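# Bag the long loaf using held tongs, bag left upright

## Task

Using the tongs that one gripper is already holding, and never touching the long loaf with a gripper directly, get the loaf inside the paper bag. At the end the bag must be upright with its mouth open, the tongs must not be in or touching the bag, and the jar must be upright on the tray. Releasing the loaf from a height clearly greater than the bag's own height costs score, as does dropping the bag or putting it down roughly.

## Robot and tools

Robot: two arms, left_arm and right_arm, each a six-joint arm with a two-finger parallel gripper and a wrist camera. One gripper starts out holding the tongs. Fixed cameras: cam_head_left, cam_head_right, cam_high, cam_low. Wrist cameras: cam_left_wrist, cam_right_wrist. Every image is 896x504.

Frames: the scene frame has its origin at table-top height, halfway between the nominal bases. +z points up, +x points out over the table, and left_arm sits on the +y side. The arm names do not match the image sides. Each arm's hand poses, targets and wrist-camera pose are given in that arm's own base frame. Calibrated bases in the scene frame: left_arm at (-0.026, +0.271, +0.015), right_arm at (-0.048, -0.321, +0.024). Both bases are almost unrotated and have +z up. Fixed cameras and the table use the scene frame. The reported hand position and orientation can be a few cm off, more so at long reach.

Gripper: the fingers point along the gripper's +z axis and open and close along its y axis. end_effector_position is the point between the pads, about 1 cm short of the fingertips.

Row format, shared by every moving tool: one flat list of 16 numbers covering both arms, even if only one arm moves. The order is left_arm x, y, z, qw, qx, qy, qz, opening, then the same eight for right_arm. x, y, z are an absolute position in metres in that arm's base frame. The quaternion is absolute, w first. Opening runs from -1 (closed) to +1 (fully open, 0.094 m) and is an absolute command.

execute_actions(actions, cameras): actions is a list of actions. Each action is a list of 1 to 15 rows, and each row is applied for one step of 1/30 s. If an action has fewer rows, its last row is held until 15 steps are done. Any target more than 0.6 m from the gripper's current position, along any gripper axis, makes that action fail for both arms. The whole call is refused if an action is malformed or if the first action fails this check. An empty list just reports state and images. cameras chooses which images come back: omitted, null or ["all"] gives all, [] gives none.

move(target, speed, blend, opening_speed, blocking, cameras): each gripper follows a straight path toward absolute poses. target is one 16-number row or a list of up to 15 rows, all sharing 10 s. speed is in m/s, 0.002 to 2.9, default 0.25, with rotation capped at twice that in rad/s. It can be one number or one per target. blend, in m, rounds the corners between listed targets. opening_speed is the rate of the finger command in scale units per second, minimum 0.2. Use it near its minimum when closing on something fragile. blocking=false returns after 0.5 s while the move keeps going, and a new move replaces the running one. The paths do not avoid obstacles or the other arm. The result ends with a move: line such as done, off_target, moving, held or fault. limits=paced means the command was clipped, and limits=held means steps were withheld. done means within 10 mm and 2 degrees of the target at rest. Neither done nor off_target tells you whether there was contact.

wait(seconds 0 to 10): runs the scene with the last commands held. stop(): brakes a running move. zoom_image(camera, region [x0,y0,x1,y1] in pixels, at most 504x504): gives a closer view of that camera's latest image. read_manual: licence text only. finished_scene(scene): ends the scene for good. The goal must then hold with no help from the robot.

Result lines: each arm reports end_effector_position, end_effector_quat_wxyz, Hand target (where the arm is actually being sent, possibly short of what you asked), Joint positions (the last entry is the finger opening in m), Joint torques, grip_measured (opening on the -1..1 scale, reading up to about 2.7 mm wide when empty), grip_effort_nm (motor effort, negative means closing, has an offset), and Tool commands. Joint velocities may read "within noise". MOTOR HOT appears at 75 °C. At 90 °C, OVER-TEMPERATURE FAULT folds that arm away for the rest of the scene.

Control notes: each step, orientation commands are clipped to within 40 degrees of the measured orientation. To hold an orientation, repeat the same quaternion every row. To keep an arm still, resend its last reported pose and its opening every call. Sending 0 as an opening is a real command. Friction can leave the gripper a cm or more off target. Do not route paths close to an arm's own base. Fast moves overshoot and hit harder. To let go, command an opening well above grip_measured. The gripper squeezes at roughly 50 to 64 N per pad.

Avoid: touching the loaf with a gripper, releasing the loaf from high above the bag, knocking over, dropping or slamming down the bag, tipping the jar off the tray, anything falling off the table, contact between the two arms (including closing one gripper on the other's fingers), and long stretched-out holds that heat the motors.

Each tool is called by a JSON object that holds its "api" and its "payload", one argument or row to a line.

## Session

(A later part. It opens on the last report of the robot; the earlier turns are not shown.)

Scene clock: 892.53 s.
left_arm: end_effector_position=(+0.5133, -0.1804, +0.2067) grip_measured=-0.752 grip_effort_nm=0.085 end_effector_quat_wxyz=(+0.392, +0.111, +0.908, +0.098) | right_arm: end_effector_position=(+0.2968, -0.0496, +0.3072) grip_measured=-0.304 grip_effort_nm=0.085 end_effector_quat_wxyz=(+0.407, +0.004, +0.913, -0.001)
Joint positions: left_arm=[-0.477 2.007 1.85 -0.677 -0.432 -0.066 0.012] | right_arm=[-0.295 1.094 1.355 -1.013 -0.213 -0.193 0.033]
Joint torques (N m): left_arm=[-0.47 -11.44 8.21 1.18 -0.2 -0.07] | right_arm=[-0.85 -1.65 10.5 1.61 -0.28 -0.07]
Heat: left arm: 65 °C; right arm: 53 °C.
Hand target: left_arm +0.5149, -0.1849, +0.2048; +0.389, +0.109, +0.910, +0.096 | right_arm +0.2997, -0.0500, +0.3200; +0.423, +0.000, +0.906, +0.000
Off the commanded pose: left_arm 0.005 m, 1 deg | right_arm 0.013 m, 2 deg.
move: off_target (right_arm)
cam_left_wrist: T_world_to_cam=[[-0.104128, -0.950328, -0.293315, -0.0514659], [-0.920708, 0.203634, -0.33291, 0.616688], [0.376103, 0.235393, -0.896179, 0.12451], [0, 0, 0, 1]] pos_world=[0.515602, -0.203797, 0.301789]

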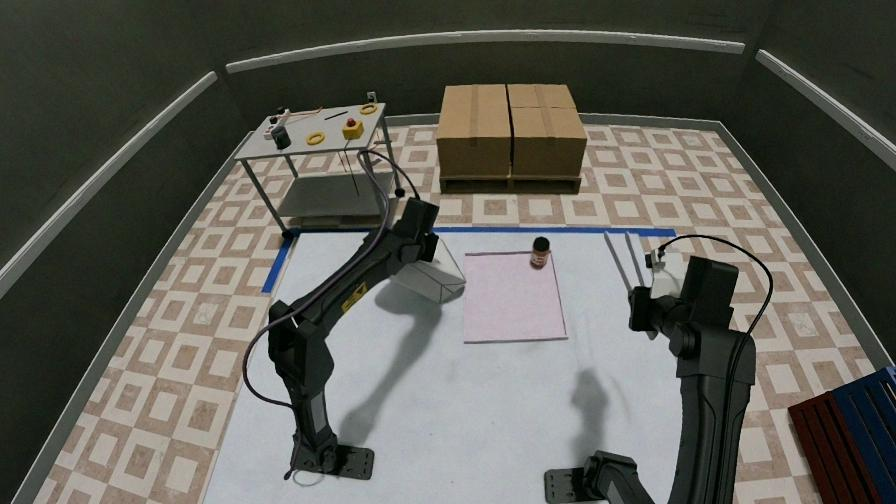

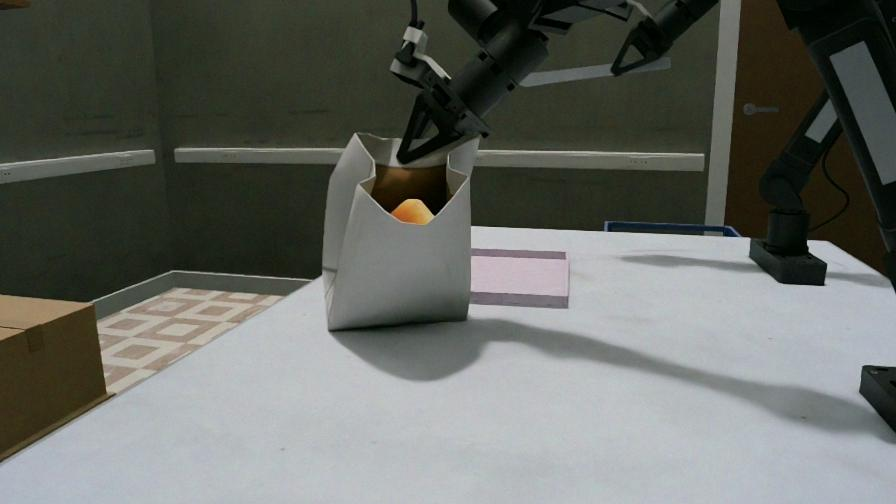

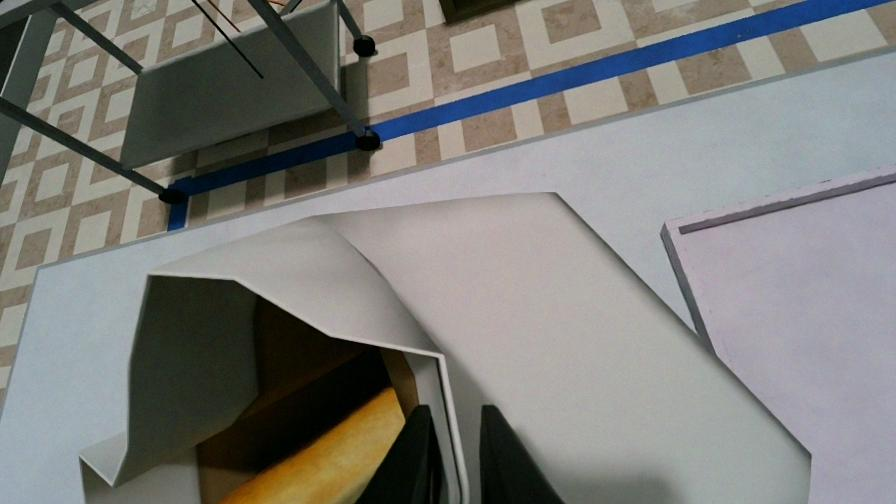

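{"api": "move", "payload": {
  "target": [
    [0.442,-0.194,0.273,0.3887,0.1085,0.9101,0.096,-0.75,0.30,-0.05,0.32,0.4226,0,0.9063,0,-0.3024],
    [0.33,0.0,0.34,0.7071,0,0.7071,0,-0.75,0.30,-0.05,0.32,0.4226,0,0.9063,0,-0.3024]
  ],
  "speed": [0.07,0.25]
}}

{"api": "zoom_image", "payload": {
  "camera": "cam_low",
  "region": [270, 100, 570, 360]
}}

Scene clock: 905.33 s.
left_arm: end_effector_position=(+0.3312, -0.0008, +0.3439) grip_measured=-0.752 grip_effort_nm=0.081 end_effector_quat_wxyz=(+0.706, +0.004, +0.708, +0.004) | right_arm: end_effector_position=(+0.2968, -0.0496, +0.3072) grip_measured=-0.304 grip_effort_nm=0.085 end_effector_quat_wxyz=(+0.407, +0.004, +0.913, -0.001)
Joint positions: left_arm=[-0.012 0.786 0.702 0.082 -0.013 0.01 0.012] | right_arm=[-0.295 1.094 1.355 -1.013 -0.213 -0.193 0.033]
Joint torques (N m): left_arm=[0.36 -1.62 4.89 1.86 0.06 -0.11] | right_arm=[-0.85 -1.65 10.5 1.61 -0.28 -0.07]
Heat: left arm: 62 °C; right arm: 53 °C.
Hand target: left_arm +0.3301, +0.0000, +0.3400; +0.707, +0.000, +0.707, +0.000 | right_arm +0.2997, -0.0500, +0.3200; +0.423, +0.000, +0.906, +0.000
Off the commanded pose: left_arm 0.004 m, 1 deg | right_arm 0.013 m, 2 deg.
move: off_target (right_arm)
cam_left_wrist: T_world_to_cam=[[0.0341435, -0.999244, -0.0185713, 0.000114738], [-0.435419, 0.0018531, -0.900226, 0.49231], [0.89958, 0.0388232, -0.435026, -0.0584748], [0, 0, 0, 1]] pos_world=[0.26696, 0.00147253, 0.417754]
cam_right_wrist: T_world_to_cam=[[-0.0000983304, -0.999907, 0.013674, -0.0524577], [-0.921245, -0.00522838, -0.388949, 0.432487], [0.388984, -0.0126353, -0.921158, 0.254795], [0, 0, 0, 1]] pos_world=[0.29931, -0.0469721, 0.403639]

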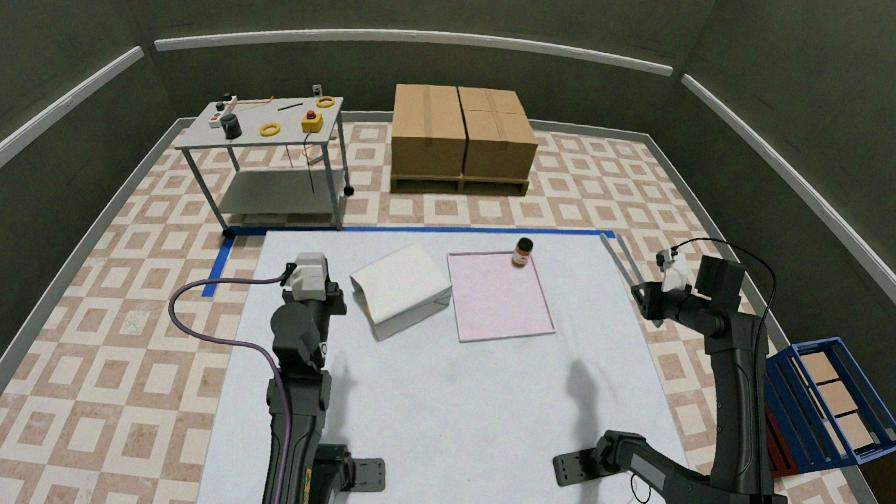

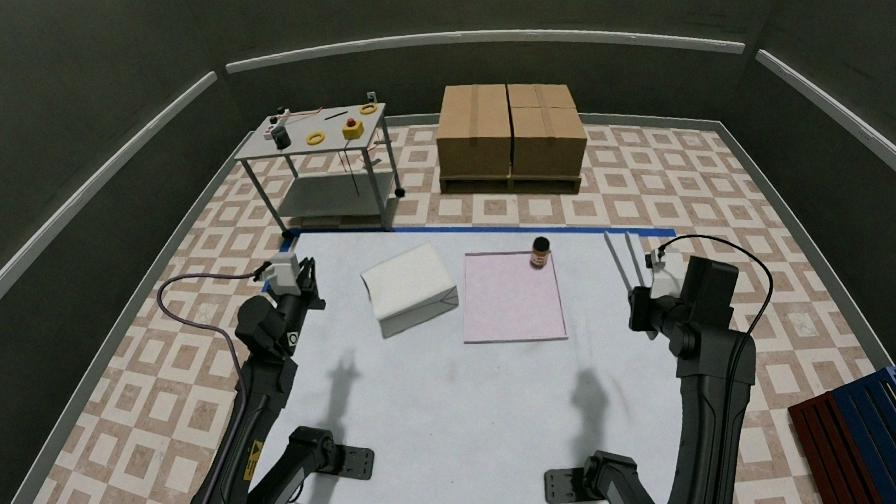

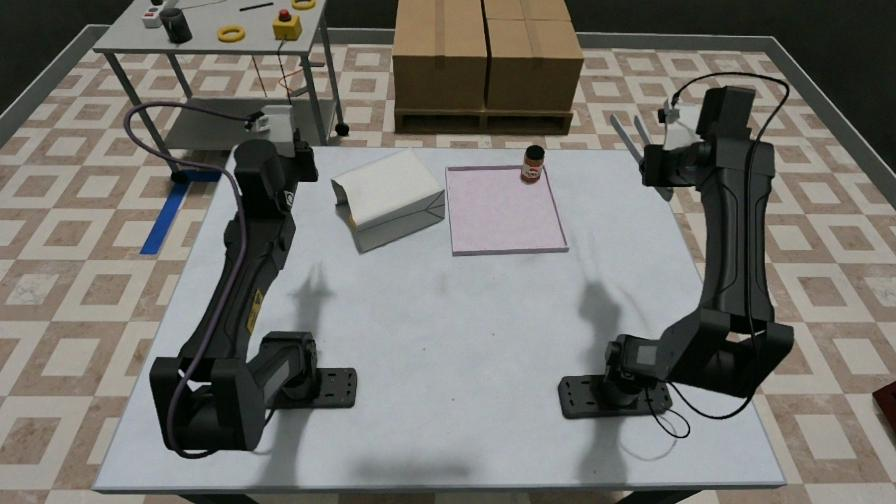

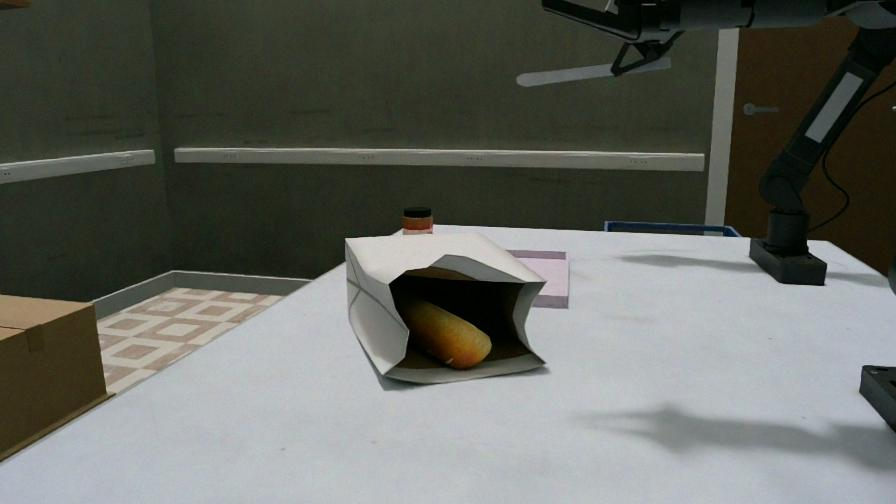

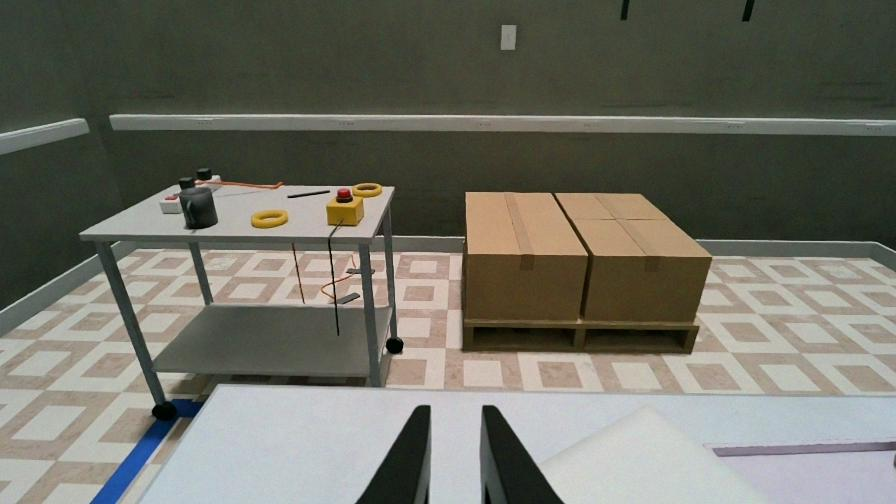

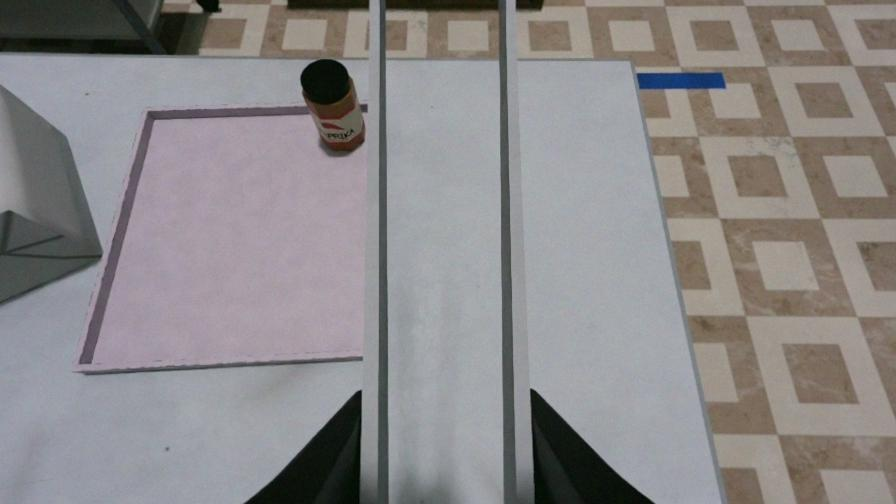

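Scaled by 1.680.

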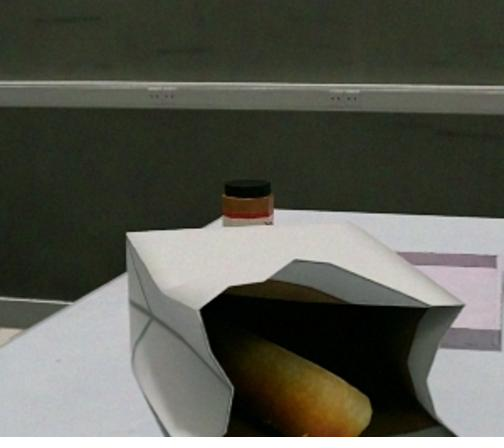

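{"api": "zoom_image", "payload": {
  "camera": "cam_head_right",
  "region": [320, 210, 500, 360]
}}

{"api": "zoom_image", "payload": {
  "camera": "cam_high",
  "region": [300, 130, 480, 280]
}}

Scaled by 2.800.

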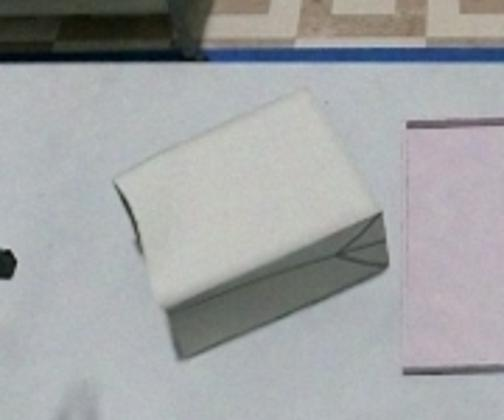

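Scaled by 2.800.

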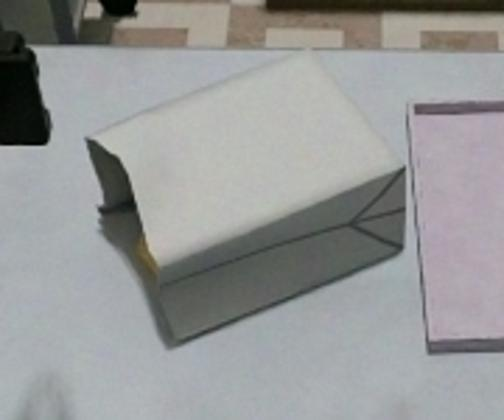

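{"api": "move", "payload": {
  "target": [
    [0.33,0.05,0.22,0.236,-0.236,0.6665,-0.6665,-0.2,0.30,-0.05,0.32,0.4226,0,0.9063,0,-0.3024],
    [0.352,0.024,0.095,0.236,-0.236,0.6665,-0.6665,-0.2,0.30,-0.05,0.32,0.4226,0,0.9063,0,-0.3024]
  ],
  "speed": 0.2,
  "cameras": ["cam_head_right","cam_low","cam_left_wrist"]
}}

Scene clock: 941.33 s.
left_arm: end_effector_position=(+0.3549, +0.0279, +0.1003) grip_measured=-0.202 grip_effort_nm=0.081 end_effector_quat_wxyz=(+0.222, -0.220, +0.688, -0.655) | right_arm: end_effector_position=(+0.2968, -0.0496, +0.3072) grip_measured=-0.304 grip_effort_nm=0.081 end_effector_quat_wxyz=(+0.407, +0.004, +0.913, -0.001)
Joint positions: left_arm=[0.599 1.918 0.733 0.307 1.513 -0.675 0.037] | right_arm=[-0.295 1.094 1.355 -1.013 -0.213 -0.193 0.033]
Joint torques (N m): left_arm=[-0.36 -7.9 2.74 1.14 0.64 0] | right_arm=[-0.85 -1.63 10.5 1.61 -0.27 -0.06]
Heat: left arm: 53 °C; right arm: 54 °C.
Hand target: left_arm +0.3517, +0.0244, +0.0951; +0.214, -0.222, +0.686, -0.659 | right_arm +0.2997, -0.0500, +0.3200; +0.423, +0.000, +0.906, +0.000
Off the commanded pose: left_arm 0.007 m, 4 deg | right_arm 0.013 m, 2 deg.
move: off_target (left_arm, right_arm)
cam_left_wrist: T_world_to_cam=[[0.0260148, -0.0779377, 0.996619, -0.101199], [-0.982369, -0.186628, 0.0110481, 0.391324], [0.185135, -0.979334, -0.0814187, 0.059698], [0, 0, 0, 1]] pos_world=[0.376005, 0.123609, 0.101394]

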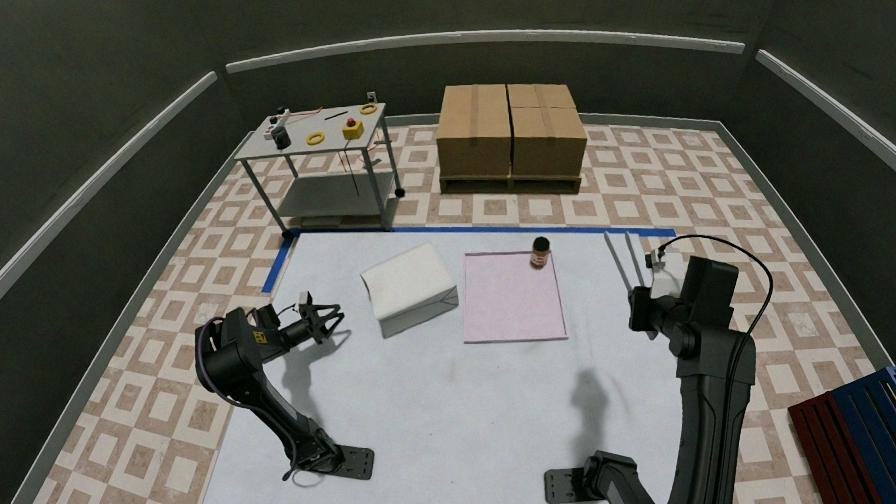

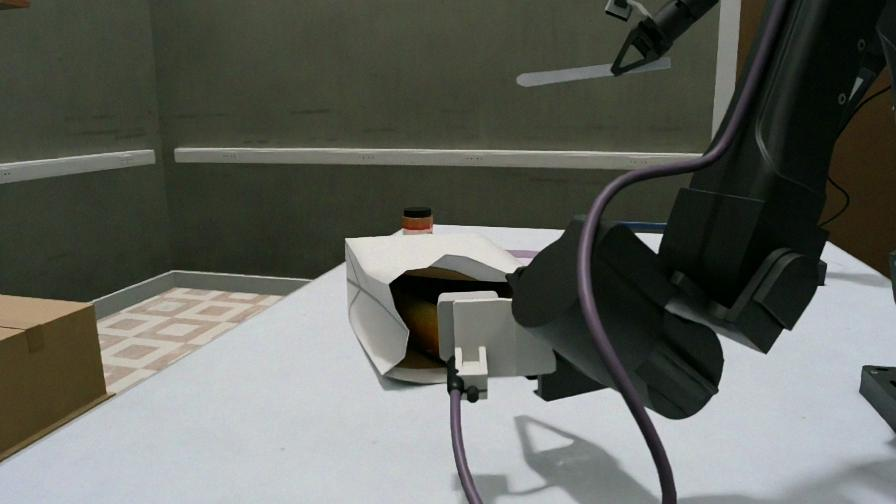

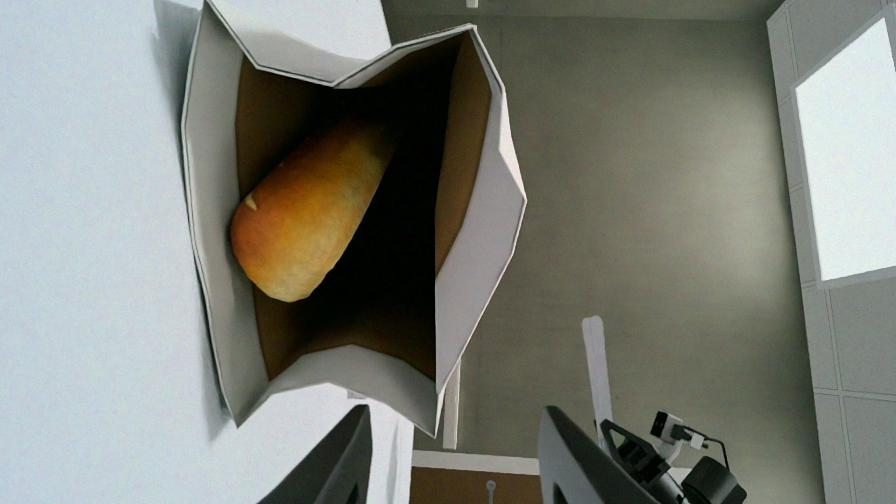

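{"api": "move", "payload": {
  "target": [
    [0.355,0.02,0.108,0.236,-0.236,0.6665,-0.6665,-0.1,0.30,-0.05,0.32,0.4226,0,0.9063,0,-0.3024],
    [0.385,-0.017,0.108,0.236,-0.236,0.6665,-0.6665,-0.1,0.30,-0.05,0.32,0.4226,0,0.9063,0,-0.3024]
  ],
  "speed": 0.08,
  "cameras": ["cam_head_right","cam_low","cam_left_wrist"]
}}

{"api": "zoom_image", "payload": {
  "camera": "cam_head_right",
  "region": [320, 210, 500, 360]
}}

Scene clock: 954.83 s.
left_arm: end_effector_position=(+0.3872, -0.0136, +0.1172) grip_measured=-0.102 grip_effort_nm=0.081 end_effector_quat_wxyz=(+0.245, -0.228, +0.668, -0.665) | right_arm: end_effector_position=(+0.2968, -0.0496, +0.3072) grip_measured=-0.304 grip_effort_nm=0.085 end_effector_quat_wxyz=(+0.407, +0.004, +0.913, -0.001)
Joint positions: left_arm=[0.423 2.057 0.602 1.469 1.311 -1.56 0.042] | right_arm=[-0.295 1.094 1.355 -1.013 -0.213 -0.193 0.033]
Joint torques (N m): left_arm=[-0.61 -7.01 1.92 1.47 -0.05 -0.01] | right_arm=[-0.85 -1.63 10.5 1.61 -0.28 -0.07]
Heat: left arm: 54 °C; right arm: 54 °C.
Hand target: left_arm +0.3849, -0.0170, +0.1082; +0.236, -0.236, +0.667, -0.666 | right_arm +0.2997, -0.0500, +0.3200; +0.423, +0.000, +0.906, +0.000
Off the commanded pose: left_arm 0.010 m, 1 deg | right_arm 0.013 m, 2 deg.
move: off_target (right_arm)
cam_left_wrist: T_world_to_cam=[[-0.00591612, -0.0435835, 0.999032, -0.109611], [-0.972496, -0.232378, -0.0158966, 0.413786], [0.232846, -0.971649, -0.04101, -0.00867827], [0, 0, 0, 1]] pos_world=[0.403777, 0.0829452, 0.115726]

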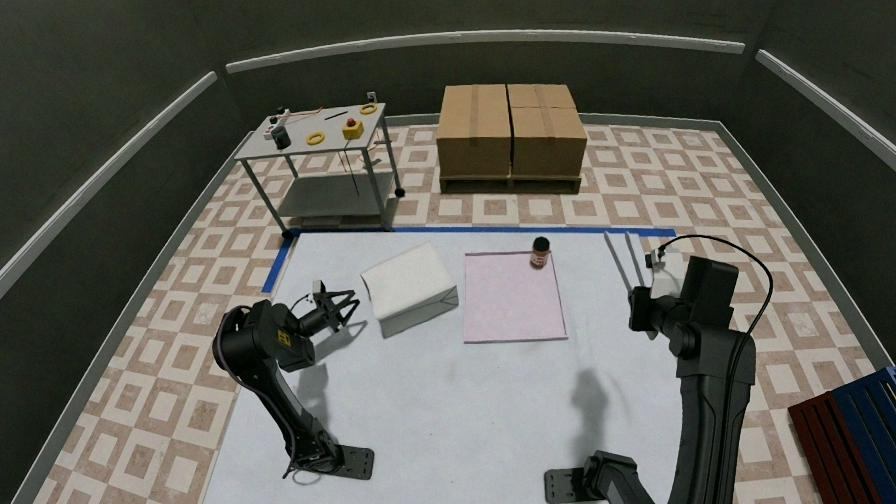

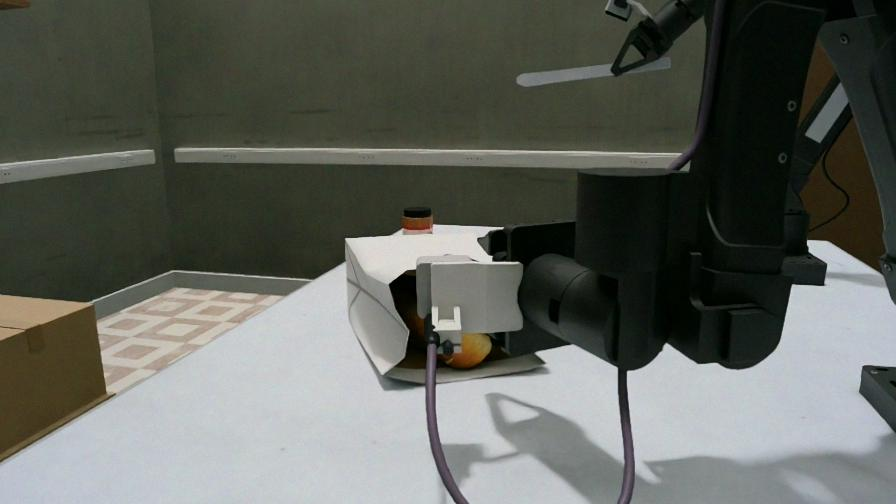

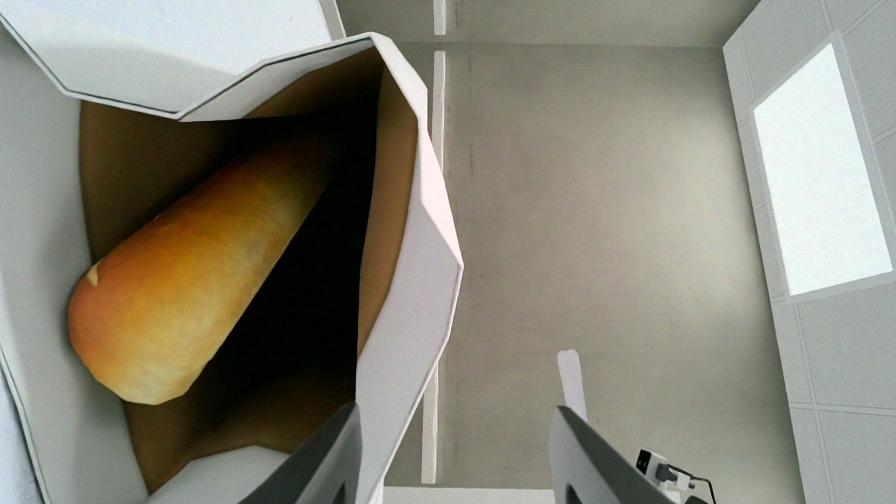

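Scaled by 2.800.

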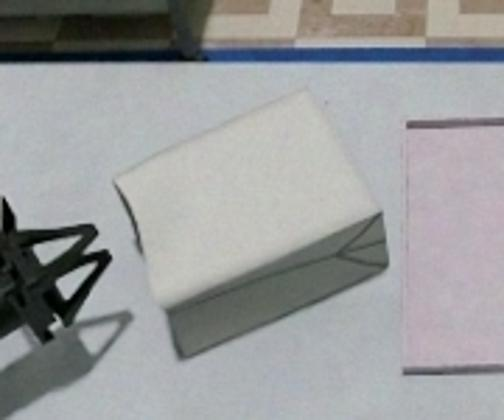

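{"api": "move", "payload": {
  "target": [0.42,-0.058,0.106,0.236,-0.236,0.6665,-0.6665,-0.1,0.30,-0.05,0.32,0.4226,0,0.9063,0,-0.3024],
  "speed": 0.06,
  "cameras": ["cam_head_right","cam_low","cam_left_wrist"]
}}

{"api": "zoom_image", "payload": {
  "camera": "cam_head_right",
  "region": [320, 210, 500, 360]
}}

Scene clock: 961.20 s.
left_arm: end_effector_position=(+0.4148, -0.0584, +0.1133) grip_measured=-0.102 grip_effort_nm=0.085 end_effector_quat_wxyz=(+0.243, -0.227, +0.667, -0.667) | right_arm: end_effector_position=(+0.2968, -0.0496, +0.3072) grip_measured=-0.304 grip_effort_nm=0.081 end_effector_quat_wxyz=(+0.407, +0.004, +0.913, -0.001)
Joint positions: left_arm=[0.256 2.102 0.653 1.469 1.149 -1.568 0.042] | right_arm=[-0.295 1.094 1.355 -1.013 -0.213 -0.193 0.033]
Joint torques (N m): left_arm=[-0.31 -7.77 4.29 1.3 -0.1 -0.02] | right_arm=[-0.85 -1.65 10.5 1.61 -0.28 -0.07]
Heat: left arm: 54 °C; right arm: 54 °C.
Hand target: left_arm +0.4196, -0.0579, +0.1060; +0.236, -0.236, +0.667, -0.666 | right_arm +0.2997, -0.0500, +0.3200; +0.423, +0.000, +0.906, +0.000
Off the commanded pose: left_arm 0.009 m, 1 deg | right_arm 0.013 m, 2 deg.
move: off_target (right_arm)
cam_left_wrist: T_world_to_cam=[[-0.00655384, -0.0379871, 0.999257, -0.106861], [-0.973559, -0.227939, -0.0150505, 0.430712], [0.228341, -0.972934, -0.0354888, -0.0576345], [0, 0, 0, 1]] pos_world=[0.431784, 0.0380421, 0.111219]

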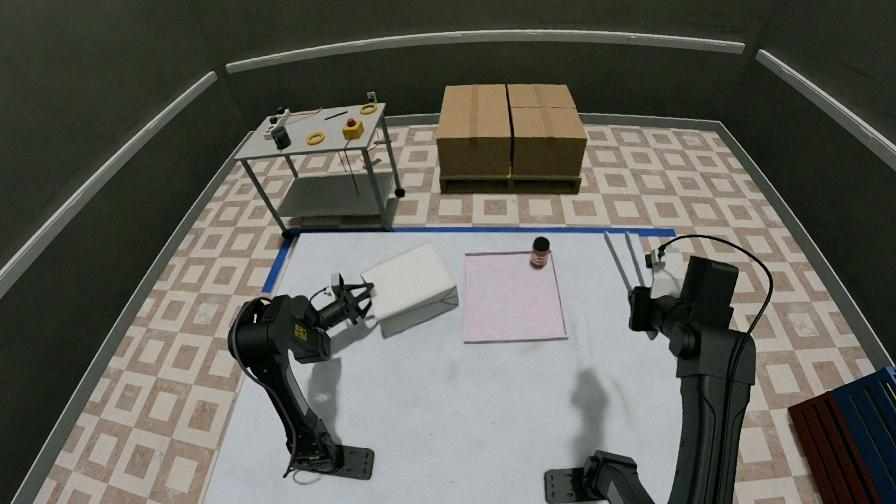

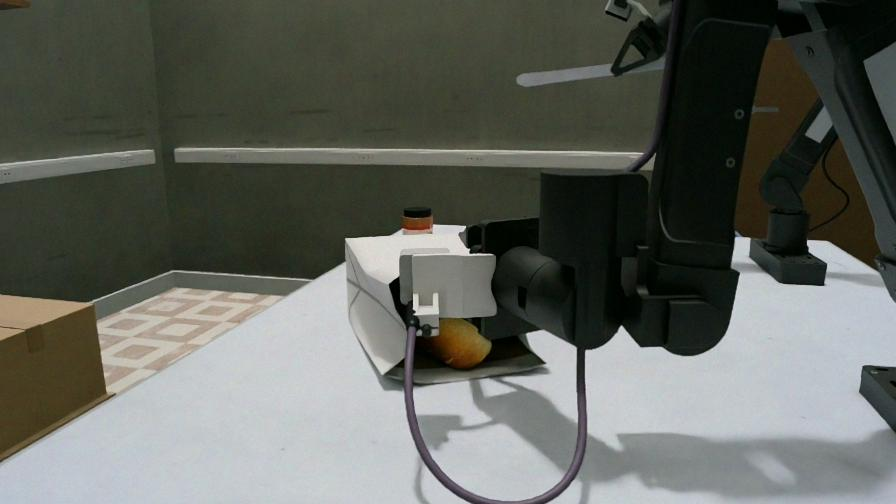

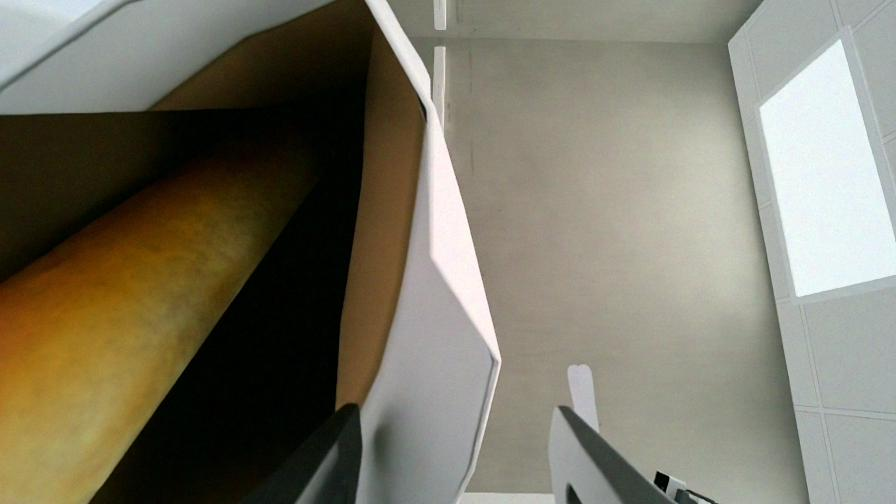

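Scaled by 2.800.

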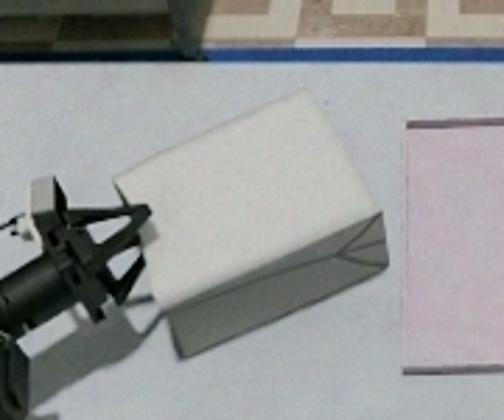

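{"api": "move", "payload": {
  "target": [
    [0.428,-0.068,0.106,0.236,-0.236,0.6665,-0.6665,-0.1,0.30,-0.05,0.32,0.4226,0,0.9063,0,-0.3024],
    [0.428,-0.068,0.106,0.236,-0.236,0.6665,-0.6665,-0.98,0.30,-0.05,0.32,0.4226,0,0.9063,0,-0.3024]
  ],
  "speed": 0.06,
  "opening_speed": 0.25,
  "cameras": ["cam_low","cam_left_wrist"]
}}

Scene clock: 990.27 s.
left_arm: end_effector_position=(+0.4232, -0.0674, +0.1134) grip_measured=-0.976 grip_effort_nm=-0.691 end_effector_quat_wxyz=(+0.244, -0.229, +0.666, -0.667) | right_arm: end_effector_position=(+0.2968, -0.0496, +0.3072) grip_measured=-0.304 grip_effort_nm=0.085 end_effector_quat_wxyz=(+0.407, +0.004, +0.913, -0.001)
Joint positions: left_arm=[0.221 2.11 0.676 1.453 1.11 -1.569 0.001] | right_arm=[-0.295 1.094 1.355 -1.013 -0.213 -0.193 0.033]
Joint velocities: left_arm=[-0.027 -0.002 -0.007 -0.022 0.037 0.037 -0.007] | right_arm=[within noise]
Joint torques (N m): left_arm=[-0.36 -7.86 4.57 1.33 0 -0.02] | right_arm=[-0.85 -1.63 10.5 1.61 -0.27 -0.07]
Heat: left arm: 53 °C; right arm: 54 °C.
Hand target: left_arm +0.4277, -0.0679, +0.1061; +0.236, -0.236, +0.667, -0.666 | right_arm +0.2997, -0.0500, +0.3200; +0.423, +0.000, +0.906, +0.000
Off the commanded pose: left_arm 0.009 m, 1 deg | right_arm 0.013 m, 2 deg.
move: off_target (right_arm)
cam_left_wrist: T_world_to_cam=[[-0.00524486, -0.0365624, 0.999318, -0.107769], [-0.972694, -0.231694, -0.0135822, 0.436128], [0.232032, -0.972101, -0.0343488, -0.0699204], [0, 0, 0, 1]] pos_world=[0.439877, 0.0291382, 0.111217]

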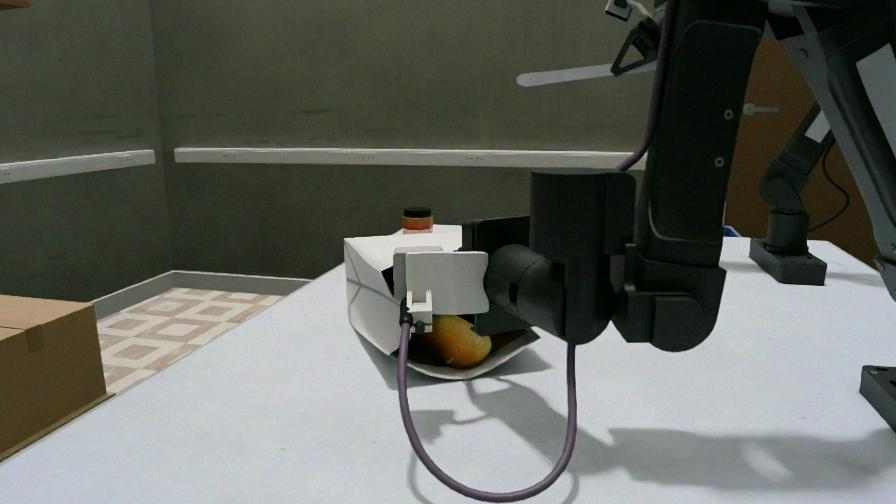

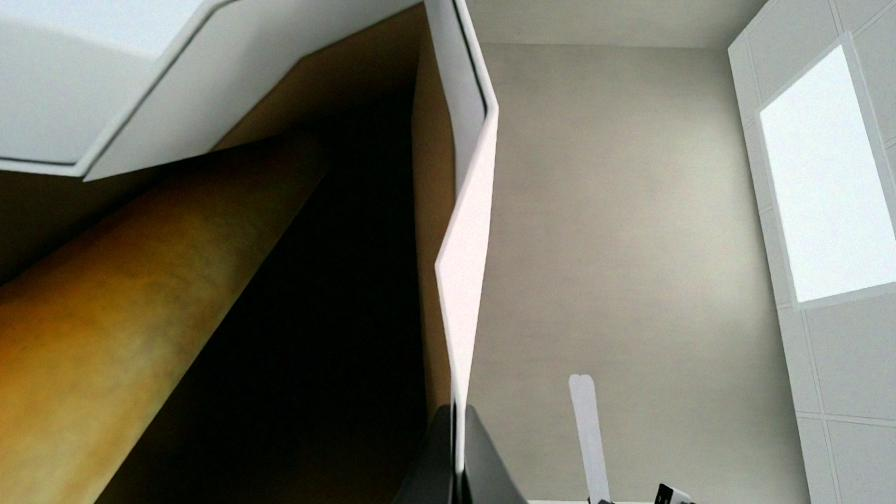

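{"api": "move", "payload": {
  "target": [
    [0.385,0.012,0.11,0.236,-0.236,0.6665,-0.6665,-0.98,0.30,-0.05,0.32,0.4226,0,0.9063,0,-0.3024],
    [0.362,0.055,0.115,0.236,-0.236,0.6665,-0.6665,-0.98,0.30,-0.05,0.32,0.4226,0,0.9063,0,-0.3024]
  ],
  "speed": 0.06
}}

Scene clock: 1006.00 s.
left_arm: end_effector_position=(+0.3619, +0.0534, +0.1089) grip_measured=-0.978 grip_effort_nm=-0.515 end_effector_quat_wxyz=(+0.231, -0.243, +0.664, -0.668) | right_arm: end_effector_position=(+0.2968, -0.0496, +0.3072) grip_measured=-0.304 grip_effort_nm=0.081 end_effector_quat_wxyz=(+0.407, +0.004, +0.913, -0.001)
Joint positions: left_arm=[0.652 2.11 0.658 1.453 1.54 -1.589 0.001] | right_arm=[-0.295 1.094 1.355 -1.013 -0.213 -0.193 0.033]
Joint velocities: left_arm=[-0.002 0.007 -0.037 0.007 0.007 0.022 0.011] | right_arm=[within noise]
Joint torques (N m): left_arm=[0.35 -11.34 3.03 1.16 0.06 -0.08] | right_arm=[-0.84 -1.65 10.5 1.61 -0.28 -0.07]
Heat: left arm: 54 °C; right arm: 54 °C.
Hand target: left_arm +0.3620, +0.0549, +0.1149; +0.236, -0.236, +0.666, -0.667 | right_arm +0.2997, -0.0500, +0.3200; +0.423, +0.000, +0.906, +0.000
Off the commanded pose: left_arm 0.006 m, 1 deg | right_arm 0.013 m, 2 deg.
move: off_target (right_arm)
cam_left_wrist: T_world_to_cam=[[0.0290749, -0.0196761, 0.999384, -0.112503], [-0.972192, -0.232984, 0.0236967, 0.40027], [0.232374, -0.972281, -0.0259029, 0.0605546], [0, 0, 0, 1]] pos_world=[0.378338, 0.149919, 0.104517]
cam_right_wrist: T_world_to_cam=[[0.000138315, -0.999904, 0.0138837, -0.0525125], [-0.921245, -0.00552792, -0.388944, 0.432471], [0.388983, -0.0127365, -0.921157, 0.254791], [0, 0, 0, 1]] pos_world=[0.29931, -0.0468716, 0.403639]

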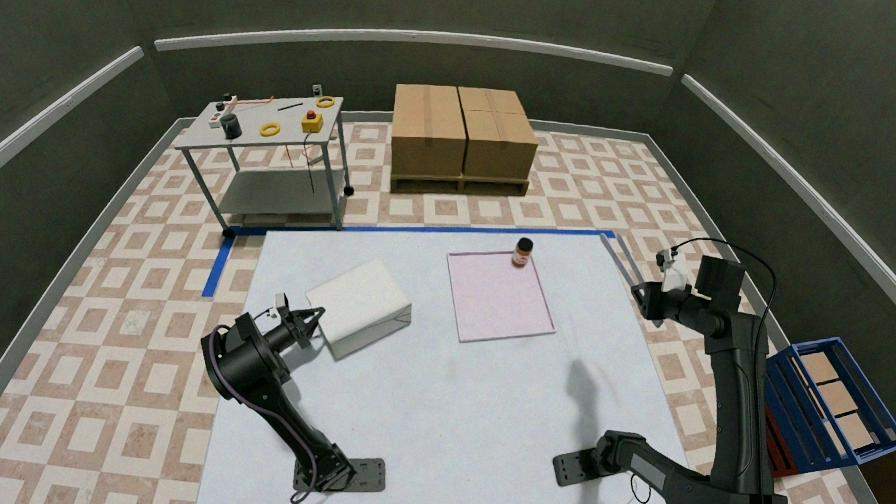

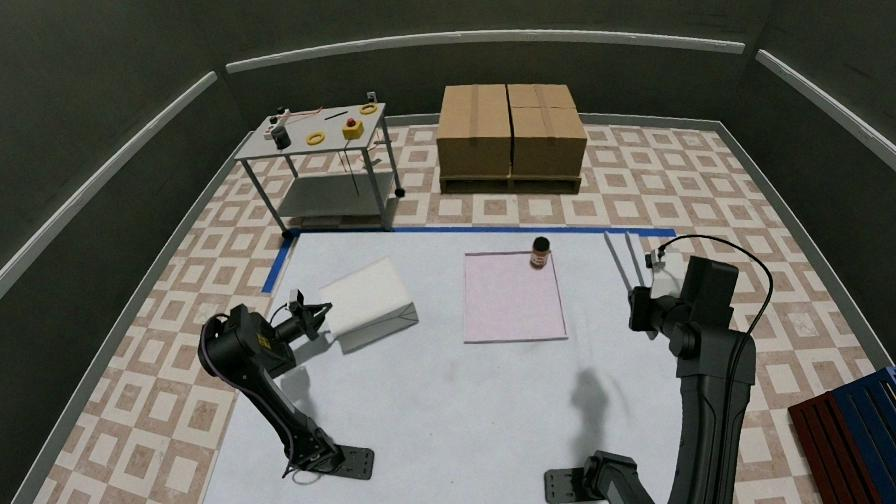

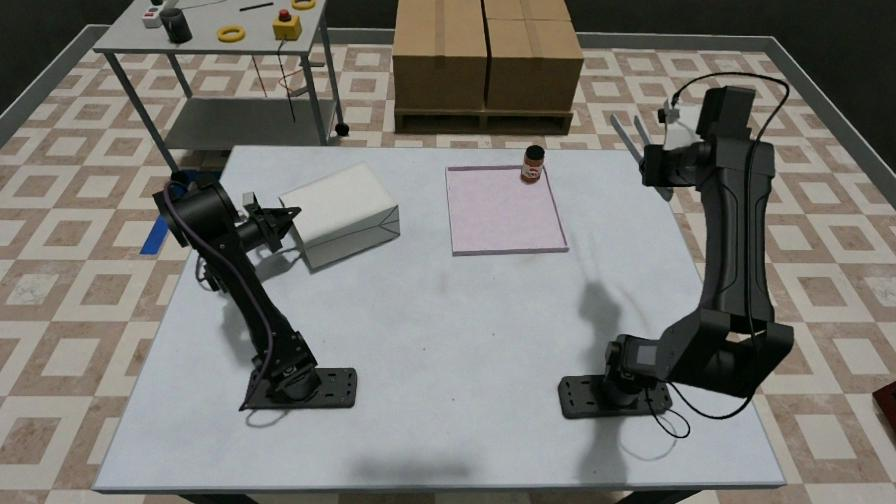

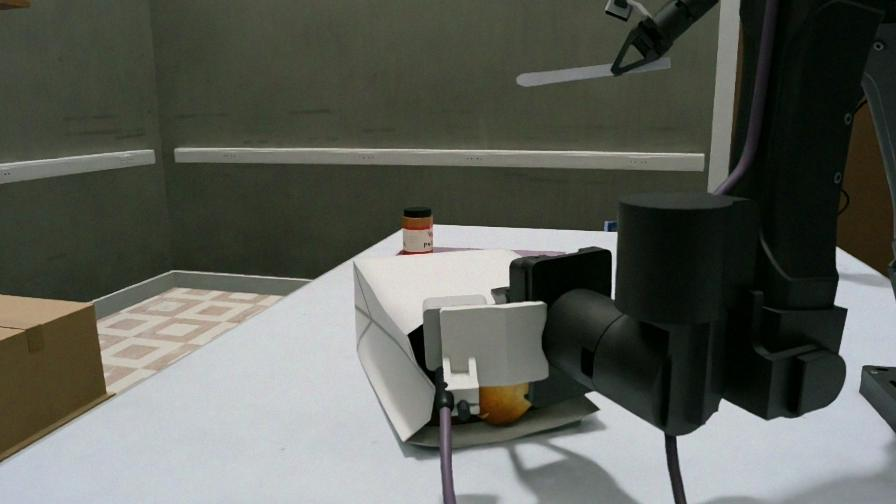

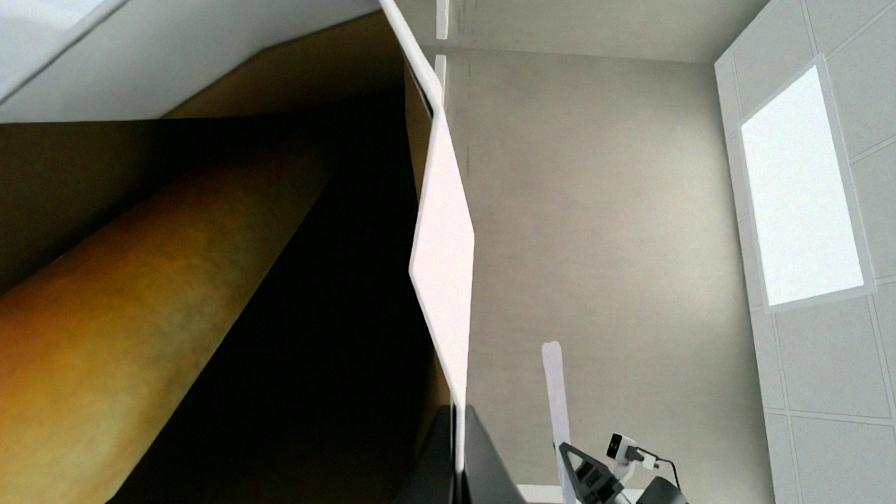

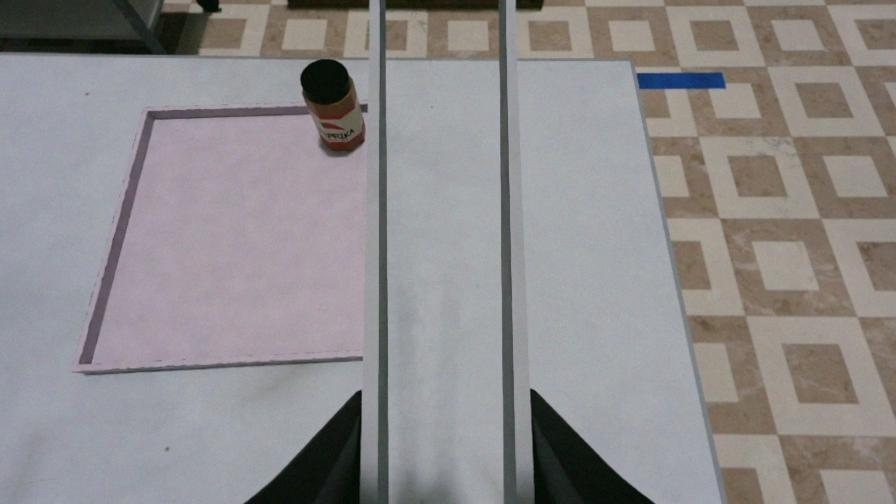

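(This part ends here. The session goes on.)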